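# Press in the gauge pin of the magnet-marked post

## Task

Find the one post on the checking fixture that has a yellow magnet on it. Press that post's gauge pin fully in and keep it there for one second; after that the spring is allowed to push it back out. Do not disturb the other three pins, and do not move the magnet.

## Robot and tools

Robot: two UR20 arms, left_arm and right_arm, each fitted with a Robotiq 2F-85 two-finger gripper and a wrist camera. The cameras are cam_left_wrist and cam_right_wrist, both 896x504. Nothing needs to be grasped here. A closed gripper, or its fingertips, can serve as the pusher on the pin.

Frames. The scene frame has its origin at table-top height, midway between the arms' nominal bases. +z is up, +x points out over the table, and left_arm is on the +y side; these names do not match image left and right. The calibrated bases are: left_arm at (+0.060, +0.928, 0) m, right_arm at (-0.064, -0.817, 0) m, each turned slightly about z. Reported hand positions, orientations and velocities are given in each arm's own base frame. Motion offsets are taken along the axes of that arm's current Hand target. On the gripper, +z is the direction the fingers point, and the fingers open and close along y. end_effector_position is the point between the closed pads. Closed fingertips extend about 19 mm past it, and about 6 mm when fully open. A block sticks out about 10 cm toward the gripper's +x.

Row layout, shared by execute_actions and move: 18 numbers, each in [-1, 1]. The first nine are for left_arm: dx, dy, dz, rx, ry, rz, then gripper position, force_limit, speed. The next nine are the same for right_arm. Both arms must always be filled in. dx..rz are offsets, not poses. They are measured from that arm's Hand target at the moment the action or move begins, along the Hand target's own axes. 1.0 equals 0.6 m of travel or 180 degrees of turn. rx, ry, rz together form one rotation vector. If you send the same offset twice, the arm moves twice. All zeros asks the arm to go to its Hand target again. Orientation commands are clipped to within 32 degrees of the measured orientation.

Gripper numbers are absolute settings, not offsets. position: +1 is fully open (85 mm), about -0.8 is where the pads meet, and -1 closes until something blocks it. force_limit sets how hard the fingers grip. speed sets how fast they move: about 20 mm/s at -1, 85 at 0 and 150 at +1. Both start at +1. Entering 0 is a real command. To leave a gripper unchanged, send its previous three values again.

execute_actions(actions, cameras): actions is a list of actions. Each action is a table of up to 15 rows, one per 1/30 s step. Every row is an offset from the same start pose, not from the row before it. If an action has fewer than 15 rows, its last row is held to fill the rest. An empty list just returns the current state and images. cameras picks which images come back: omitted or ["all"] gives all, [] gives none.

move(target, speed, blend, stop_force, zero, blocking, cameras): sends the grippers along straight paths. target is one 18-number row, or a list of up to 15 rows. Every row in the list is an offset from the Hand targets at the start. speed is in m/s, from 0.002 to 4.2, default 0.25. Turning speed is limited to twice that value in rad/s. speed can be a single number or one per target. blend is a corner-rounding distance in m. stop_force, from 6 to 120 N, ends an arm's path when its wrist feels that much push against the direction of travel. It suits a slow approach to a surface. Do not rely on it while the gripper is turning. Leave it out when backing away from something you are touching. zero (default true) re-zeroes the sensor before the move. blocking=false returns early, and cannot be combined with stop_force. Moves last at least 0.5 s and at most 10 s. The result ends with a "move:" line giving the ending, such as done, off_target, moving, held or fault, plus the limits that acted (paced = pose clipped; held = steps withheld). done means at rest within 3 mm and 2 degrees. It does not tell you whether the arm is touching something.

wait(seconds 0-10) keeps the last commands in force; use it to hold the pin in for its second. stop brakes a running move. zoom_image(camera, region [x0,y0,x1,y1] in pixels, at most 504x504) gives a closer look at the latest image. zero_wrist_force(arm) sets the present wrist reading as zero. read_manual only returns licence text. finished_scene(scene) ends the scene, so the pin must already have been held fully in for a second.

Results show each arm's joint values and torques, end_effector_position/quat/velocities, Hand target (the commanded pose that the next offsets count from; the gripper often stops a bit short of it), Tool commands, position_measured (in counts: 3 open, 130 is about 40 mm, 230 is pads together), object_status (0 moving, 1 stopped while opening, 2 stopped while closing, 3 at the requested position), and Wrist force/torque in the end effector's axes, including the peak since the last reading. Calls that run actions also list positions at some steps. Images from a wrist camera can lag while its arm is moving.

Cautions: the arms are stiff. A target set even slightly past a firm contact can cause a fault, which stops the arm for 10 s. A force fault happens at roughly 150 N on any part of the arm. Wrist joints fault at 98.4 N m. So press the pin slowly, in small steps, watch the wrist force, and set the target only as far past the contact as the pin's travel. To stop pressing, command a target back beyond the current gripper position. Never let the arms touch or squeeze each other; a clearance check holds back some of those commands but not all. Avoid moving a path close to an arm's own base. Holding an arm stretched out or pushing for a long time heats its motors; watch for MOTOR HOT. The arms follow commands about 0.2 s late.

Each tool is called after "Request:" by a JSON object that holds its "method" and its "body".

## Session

Request:
{"method": "execute_actions", "body": {"actions": []}}

Scene clock: 0.00 s.
left_arm: end_effector_position=(+0.3071, -0.4220, +0.1602) position_measured=3 object_status=3 end_effector_quat_wxyz=(+0.066, +0.956, -0.074, +0.275) | right_arm: end_effector_position=(+0.4900, -0.3027, +0.2369) position_measured=3 object_status=3 end_effector_quat_wxyz=(+0.548, -0.467, -0.511, -0.471)
Joint positions: left_arm=[-1.763 -1.739 2.857 -2.766 -1.003 1.555] | right_arm=[2.511 -2.074 -2.06 -2.212 2.389 -0.015]
Joint velocities: within noise
Joint torques (N m): no reading
Motor temperatures (°C): left_arm=[24 35 26 38 34 33] | right_arm=[28 35 35 36 33 38]
Wrist force (N): no reading
Wrist torque (N m): no reading
Wrist force, peak (N): no reading
Hand target: left_arm +0.3071, -0.4220, +0.1602; +0.066, +0.956, -0.074, +0.275 | right_arm +0.4900, -0.3027, +0.2369; +0.548, -0.467, -0.511, -0.471
Tool commands: left_gripper/position=+1.0 left_gripper/force_limit=+1.0 left_gripper/speed=+1.0 right_gripper/position=+1.0 right_gripper/force_limit=+1.0 right_gripper/speed=+1.0
camera_calibration:
cam_left_wrist: T_world_to_cam=[[-0.285835, -0.958093, 0.0188626, -0.30276], [-0.929607, 0.27245, -0.248197, 0.463413], [0.232657, -0.0884782, -0.968526, 0.172428], [0, 0, 0, 1]] pos_world=[0.304136, -0.401073, 0.28773]
cam_right_wrist: T_world_to_cam=[[0.978979, 0.0562001, -0.196068, -0.399553], [-0.174505, -0.266853, -0.947807, 0.238768], [-0.105588, 0.962097, -0.251436, 0.530477], [0, 0, 0, 1]] pos_world=[0.488832, -0.424199, 0.281347]

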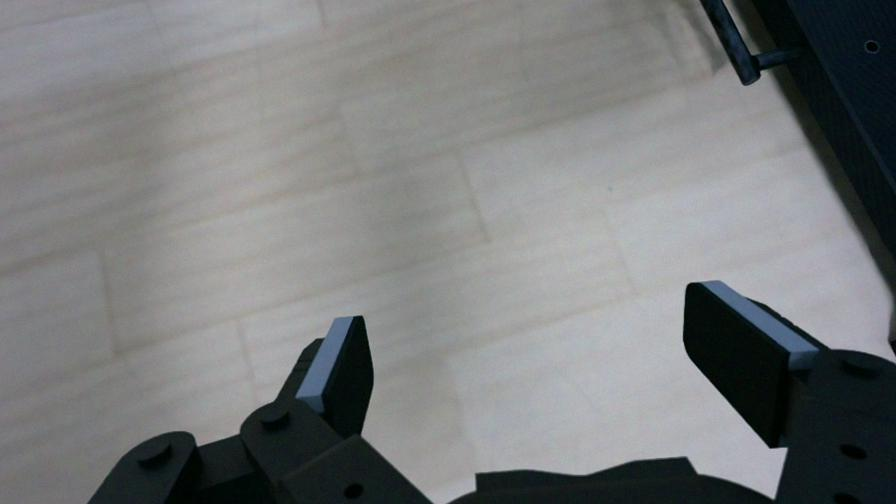

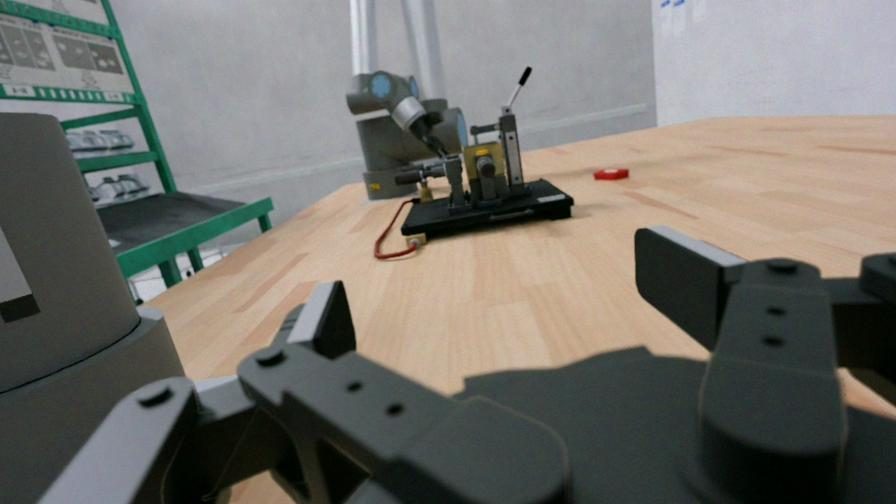

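Request:
{"method": "zoom_image", "body": {"camera": "cam_right_wrist", "region": [360, 50, 600, 270]}}

Scaled by 2.100 from the camera's 896x504 image, which has a finer 1280x720 frame.

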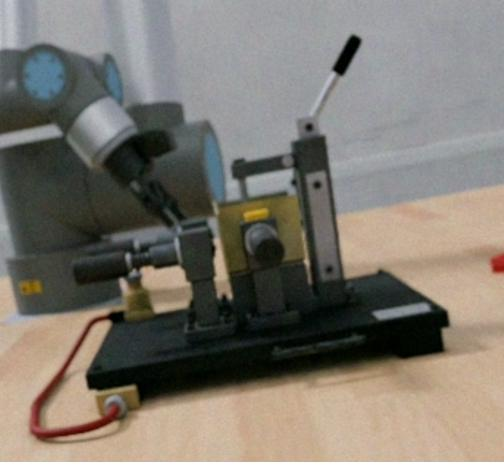

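Request:
{"method": "move", "body": {"target": [0,0,0,0,0,0,1,1,1,0.218,0.365,0.726,-0.0104,-0.3035,0.0367,-1,-0.5,0], "cameras": ["cam_right_wrist"], "speed": 0.5}}

Scene clock: 5.10 s.
left_arm: end_effector_position=(+0.3071, -0.4220, +0.1602) position_measured=3 object_status=3 end_effector_quat_wxyz=(+0.066, +0.956, -0.074, +0.275) | right_arm: end_effector_position=(+0.6595, +0.1509, +0.3795) position_measured=232 object_status=3 end_effector_quat_wxyz=(-0.270, +0.666, +0.671, +0.181)
Joint positions: left_arm=[-1.763 -1.739 2.857 -2.766 -1.003 1.555] | right_arm=[3.358 -1.505 -2.309 -0.885 2.233 1.785]
Joint velocities: within noise
Joint torques (N m): left_arm=[2.32 -9.76 -54.11 -9.34 2.92 -0.74] | right_arm=[18.11 79.9 75.29 15.61 1.22 7.77]
Motor temperatures (°C): left_arm=[24 35 26 38 34 33] | right_arm=[28 35 35 36 33 38]
Wrist force (N): left_arm=[0.0 -0.2 0.1] | right_arm=[-0.5 1.8 1.2]
Wrist torque (N m): left_arm=[-0.03 0.00 0.00] | right_arm=[1.06 0.27 -0.25]
Wrist force, peak (N): left_arm=[0.2 -0.4 -0.4] | right_arm=[6.1 3.3 2.8]
Hand target: left_arm +0.3071, -0.4220, +0.1602; +0.066, +0.956, -0.074, +0.275 | right_arm +0.6595, +0.1509, +0.3795; -0.270, +0.667, +0.671, +0.181
Off the commanded pose: left_arm 0.000 m, 0 deg | right_arm 0.000 m, 0 deg.
move: done
camera_calibration:
cam_right_wrist: T_world_to_cam=[[0.979099, -0.127427, -0.158517, -0.549603], [-0.173512, -0.929956, -0.324153, 0.387187], [-0.106108, 0.344882, -0.932629, 0.49984], [0, 0, 0, 1]] pos_world=[0.658334, 0.117647, 0.504552]
Images, in order (width x height): cam_right_wrist 896x504.

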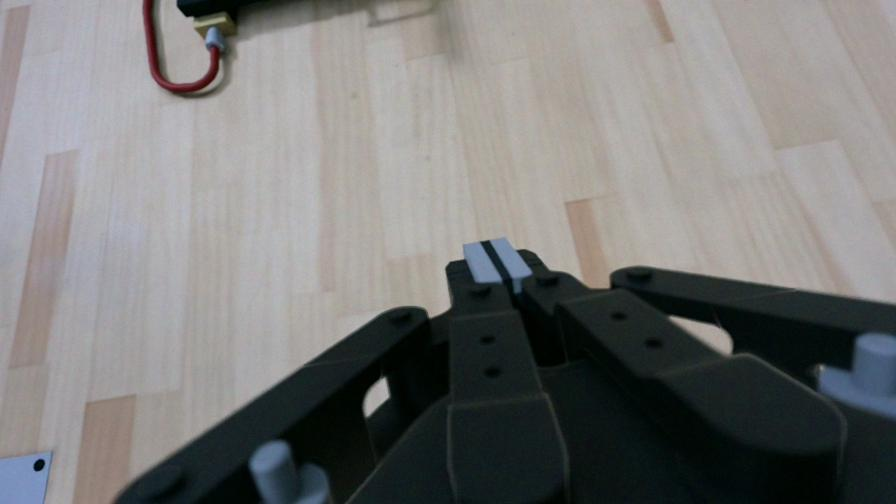

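Request:
{"method": "move", "body": {"target": [0,0,0,0,0,0,1,1,1,0.386,-0.19,0.745,-0.0184,0.1732,0.0375,-1,-0.5,0], "cameras": ["cam_right_wrist"], "speed": 0.4}}

Scene clock: 7.63 s.
left_arm: end_effector_position=(+0.3071, -0.4220, +0.1602) position_measured=3 object_status=3 end_effector_quat_wxyz=(+0.066, +0.956, -0.074, +0.275) | right_arm: end_effector_position=(+0.5002, +0.5996, +0.1802) position_measured=232 object_status=3 end_effector_quat_wxyz=(-0.431, +0.639, +0.528, +0.356)
Joint positions: left_arm=[-1.763 -1.739 2.857 -2.766 -1.003 1.555] | right_arm=[4.019 -2.286 -2.562 1.223 2.206 3.029]
Joint velocities: within noise
Joint torques (N m): left_arm=[3.29 -14.37 -55.36 -9.54 2.97 -0.57] | right_arm=[23.83 119.74 10.41 12.97 -2.72 6.5]
Motor temperatures (°C): left_arm=[24 35 26 38 34 33] | right_arm=[28 35 35 36 33 38]
Wrist force (N): left_arm=[0.2 0.0 0.1] | right_arm=[-0.4 0.8 1.2]
Wrist torque (N m): left_arm=[0.01 -0.03 0.00] | right_arm=[0.42 0.06 -0.05]
Wrist force, peak (N): left_arm=[0.4 0.0 -0.4] | right_arm=[-0.8 -0.1 5.4]
Hand target: left_arm +0.3071, -0.4220, +0.1602; +0.066, +0.956, -0.074, +0.275 | right_arm +0.5002, +0.5996, +0.1802; -0.431, +0.639, +0.528, +0.356
Off the commanded pose: left_arm 0.000 m, 0 deg | right_arm 0.000 m, 0 deg.
move: done
camera_calibration:
cam_right_wrist: T_world_to_cam=[[0.935839, -0.194083, -0.294172, -0.282088], [-0.350606, -0.597473, -0.721181, 0.673078], [-0.0357905, 0.778047, -0.627185, -0.207561], [0, 0, 0, 1]] pos_world=[0.492545, 0.50889, 0.27225]
Images, in order (width x height): cam_right_wrist 896x504.

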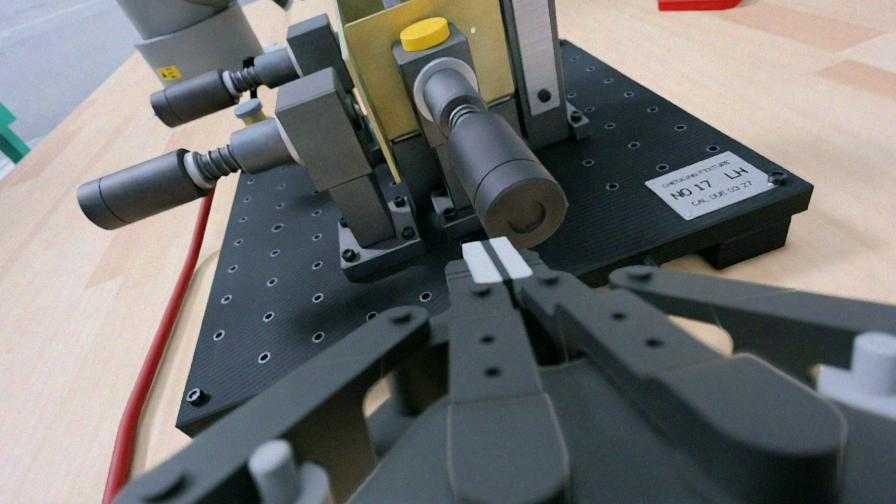

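Request:
{"method": "move", "body": {"target": [0,0,0,0,0,0,1,1,1,-0.0247,0.0353,0.0125,0,0,0,-1,-0.5,0], "cameras": []}}

Request:
{"method": "move", "body": {"target": [0,0,0,0,0,0,1,1,1,0.0549,-0.012,0.139,0,0,0,-1,-0.5,0], "stop_force": 7, "speed": 0.04, "cameras": ["cam_right_wrist"]}}

Scene clock: 9.13 s.
left_arm: end_effector_position=(+0.3071, -0.4220, +0.1602) position_measured=3 object_status=3 end_effector_quat_wxyz=(+0.066, +0.956, -0.074, +0.275) | right_arm: end_effector_position=(+0.5181, +0.5997, +0.1603) position_measured=232 object_status=3 end_effector_quat_wxyz=(-0.431, +0.639, +0.528, +0.356)
Joint positions: left_arm=[-1.763 -1.739 2.857 -2.766 -1.003 1.555] | right_arm=[3.994 -2.321 -2.537 1.224 2.228 3.014]
Joint velocities: within noise
Joint torques (N m): left_arm=[-2.57 -10.71 -56.11 -9.37 3.13 -0.95] | right_arm=[-28.57 121.67 6.04 8.58 8.03 -8.52]
Motor temperatures (°C): left_arm=[24 35 26 38 34 33] | right_arm=[28 35 35 36 33 38]
Wrist force (N): left_arm=[-0.1 -0.1 0.2] | right_arm=[-0.6 0.2 1.2]
Wrist torque (N m): left_arm=[-0.01 0.01 0.00] | right_arm=[0.39 0.12 -0.06]
Wrist force, peak (N): left_arm=[-0.2 -0.4 0.2] | right_arm=[-1.1 0.9 1.7]
Hand target: left_arm +0.3071, -0.4220, +0.1602; +0.066, +0.956, -0.074, +0.275 | right_arm +0.5182, +0.5997, +0.1602; -0.431, +0.639, +0.528, +0.356
Off the commanded pose: left_arm 0.000 m, 0 deg | right_arm 0.000 m, 0 deg.
move: done
No camera images: "cameras" was empty.

Scene clock: 11.20 s.
left_arm: end_effector_position=(+0.3071, -0.4220, +0.1602) position_measured=3 object_status=3 end_effector_quat_wxyz=(+0.066, +0.956, -0.074, +0.275) | right_arm: end_effector_position=(+0.5178, +0.6310, +0.1602) position_measured=232 object_status=3 end_effector_quat_wxyz=(-0.431, +0.639, +0.528, +0.356)
Joint positions: left_arm=[-1.763 -1.739 2.857 -2.766 -1.003 1.555] | right_arm=[4.03 -2.318 -2.512 1.209 2.196 3.035]
Joint velocities: within noise
Joint torques (N m): left_arm=[0.75 -6.71 -53.3 -9.09 2.64 -1.02] | right_arm=[-14.32 122.45 -7.83 11.82 7.29 -8.17]
Motor temperatures (°C): left_arm=[24 35 26 38 34 33] | right_arm=[28 35 35 36 33 38]
Wrist force (N): left_arm=[-0.1 0.0 -0.1] | right_arm=[-2.0 1.8 -3.7]
Wrist torque (N m): left_arm=[0.02 0.02 0.00] | right_arm=[0.49 0.10 -0.03]
Wrist force, peak (N): left_arm=[0.1 -0.1 -0.4] | right_arm=[-3.1 0.0 -6.7]
Hand target: left_arm +0.3071, -0.4220, +0.1602; +0.066, +0.956, -0.074, +0.275 | right_arm +0.5178, +0.6310, +0.1602; -0.431, +0.639, +0.528, +0.356 (not the last commanded pose)
Off the commanded pose: left_arm 0.000 m, 0 deg | right_arm 0.059 m, 0 deg.
move: contact (right_arm)
camera_calibration:
cam_right_wrist: T_world_to_cam=[[0.935839, -0.194066, -0.294184, -0.298334], [-0.350607, -0.597426, -0.721219, 0.683631], [-0.0357891, 0.778088, -0.627135, -0.244019], [0, 0, 0, 1]] pos_world=[0.510145, 0.54039, 0.25225]
Images, in order (width x height): cam_right_wrist 896x504.

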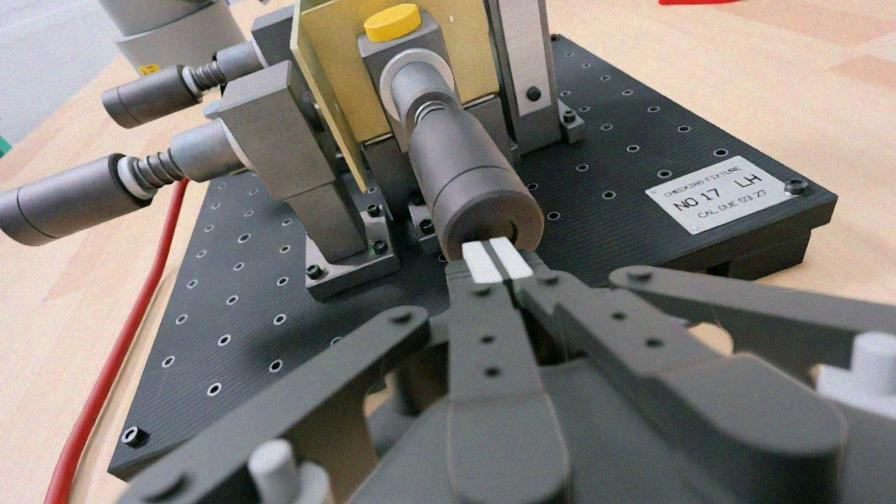

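Request:
{"method": "move", "body": {"target": [0,0,0,0,0,0,1,1,1,0.0305,-0.0067,0.0772,0,0,0,-1,-0.5,0], "stop_force": 35, "speed": 0.014, "cameras": ["cam_right_wrist"]}}

Scene clock: 13.77 s.
left_arm: end_effector_position=(+0.3071, -0.4220, +0.1602) position_measured=3 object_status=3 end_effector_quat_wxyz=(+0.066, +0.956, -0.074, +0.275) | right_arm: end_effector_position=(+0.5176, +0.6486, +0.1602) position_measured=232 object_status=3 end_effector_quat_wxyz=(-0.431, +0.639, +0.528, +0.356)
Joint positions: left_arm=[-1.763 -1.739 2.857 -2.766 -1.003 1.555] | right_arm=[4.049 -2.317 -2.497 1.199 2.179 3.046]
Joint velocities: within noise
Joint torques (N m): left_arm=[-0.52 -11.53 -54.09 -9.53 3.51 -1.38] | right_arm=[0 136.86 22.44 12.1 4.65 -7.72]
Motor temperatures (°C): left_arm=[24 35 26 38 34 33] | right_arm=[28 35 35 36 33 38]
Wrist force (N): left_arm=[0.2 0.1 -0.2] | right_arm=[-17.9 -4.1 -43.5]
Wrist torque (N m): left_arm=[0.02 -0.03 0.01] | right_arm=[0.83 0.16 -0.15]
Wrist force, peak (N): left_arm=[0.5 0.1 -0.3] | right_arm=[-31.4 -2.9 -97.3]
Hand target: left_arm +0.3071, -0.4220, +0.1602; +0.066, +0.956, -0.074, +0.275 | right_arm +0.5176, +0.6486, +0.1602; -0.431, +0.639, +0.528, +0.356 (not the last commanded pose)
Off the commanded pose: left_arm 0.000 m, 0 deg | right_arm 0.032 m, 0 deg.
move: contact (right_arm)
camera_calibration:
cam_right_wrist: T_world_to_cam=[[0.935839, -0.194066, -0.294184, -0.294732], [-0.350607, -0.597426, -0.721219, 0.694075], [-0.0357891, 0.778088, -0.627135, -0.25772], [0, 0, 0, 1]] pos_world=[0.509945, 0.55799, 0.25225]
Images, in order (width x height): cam_right_wrist 896x504.

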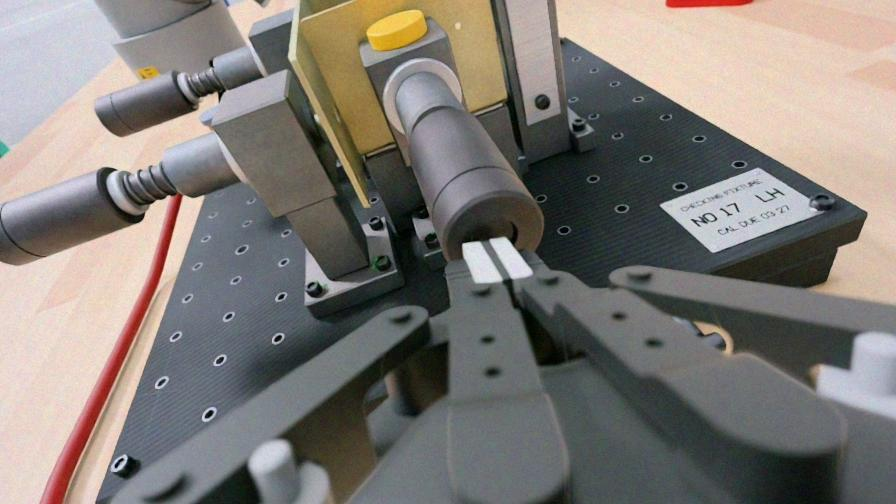

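Request:
{"method": "wait", "body": {"seconds": 1, "cameras": []}}

Request:
{"method": "move", "body": {"target": [0,0,0,0,0,0,1,1,1,-0.0244,0.0053,-0.0618,0,0,0,-1,-0.5,0], "speed": 0.08, "cameras": []}}

Request:
{"method": "finished_scene", "body": {"scene": 3}}

Scene clock: 16.50 s.
left_arm: end_effector_position=(+0.3071, -0.4220, +0.1602) position_measured=3 object_status=3 end_effector_quat_wxyz=(+0.066, +0.956, -0.074, +0.275) | right_arm: end_effector_position=(+0.5176, +0.6486, +0.1602) position_measured=232 object_status=3 end_effector_quat_wxyz=(-0.431, +0.639, +0.528, +0.356)
Joint positions: left_arm=[-1.763 -1.739 2.857 -2.766 -1.003 1.555] | right_arm=[4.049 -2.317 -2.497 1.199 2.179 3.046]
Joint velocities: within noise
Joint torques (N m): left_arm=[0.02 -11.83 -56.36 -9.58 3.84 -0.44] | right_arm=[1.9 127.87 20.9 11.03 3.8 -7.31]
Motor temperatures (°C): left_arm=[24 35 26 38 34 33] | right_arm=[28 35 35 36 33 38]
Wrist force (N): left_arm=[0.0 0.0 0.2] | right_arm=[-17.0 -4.1 -41.5]
Wrist torque (N m): left_arm=[0.00 0.00 0.00] | right_arm=[0.82 0.12 -0.15]
Wrist force, peak (N): left_arm=[0.0 0.2 -0.4] | right_arm=[-17.3 -4.1 -43.5]
Hand target: left_arm +0.3071, -0.4220, +0.1602; +0.066, +0.956, -0.074, +0.275 | right_arm +0.5176, +0.6486, +0.1602; -0.431, +0.639, +0.528, +0.356 (not the last commanded pose)
Tool commands: left_gripper/position=+1.0 left_gripper/force_limit=+1.0 left_gripper/speed=+1.0 right_gripper/position=-1.0 right_gripper/force_limit=-0.5 right_gripper/speed=+0.0
Off the commanded pose: left_arm 0.000 m, 0 deg | right_arm 0.032 m, 0 deg.
wait: 1.00 s; at rest from the start
No camera images: "cameras" was empty.

Scene clock: 17.40 s.
left_arm: end_effector_position=(+0.3071, -0.4220, +0.1602) position_measured=3 object_status=3 end_effector_quat_wxyz=(+0.066, +0.956, -0.074, +0.275) | right_arm: end_effector_position=(+0.5180, +0.6088, +0.1602) position_measured=232 object_status=3 end_effector_quat_wxyz=(-0.431, +0.639, +0.528, +0.356)
Joint positions: left_arm=[-1.763 -1.739 2.857 -2.766 -1.003 1.555] | right_arm=[4.005 -2.32 -2.529 1.22 2.218 3.021]
Joint velocities: within noise
Joint torques (N m): left_arm=[-3.09 -13.13 -56.33 -9.49 3.69 -1.16] | right_arm=[-25.85 126.26 -12.85 13.27 8.44 -8.12]
Motor temperatures (°C): left_arm=[24 35 26 38 34 33] | right_arm=[28 35 35 36 33 38]
Wrist force (N): left_arm=[-0.2 0.0 -0.4] | right_arm=[-1.2 -0.2 1.4]
Wrist torque (N m): left_arm=[0.01 0.03 0.00] | right_arm=[0.34 0.20 -0.05]
Wrist force, peak (N): left_arm=[-0.3 0.2 -0.5] | right_arm=[-17.0 -4.3 -41.3]
Hand target: left_arm +0.3071, -0.4220, +0.1602; +0.066, +0.956, -0.074, +0.275 | right_arm +0.5180, +0.6086, +0.1602; -0.431, +0.639, +0.528, +0.356
Off the commanded pose: left_arm 0.000 m, 0 deg | right_arm 0.000 m, 0 deg.
move: done
No camera images: "cameras" was empty.

The scene is finished: the task was done.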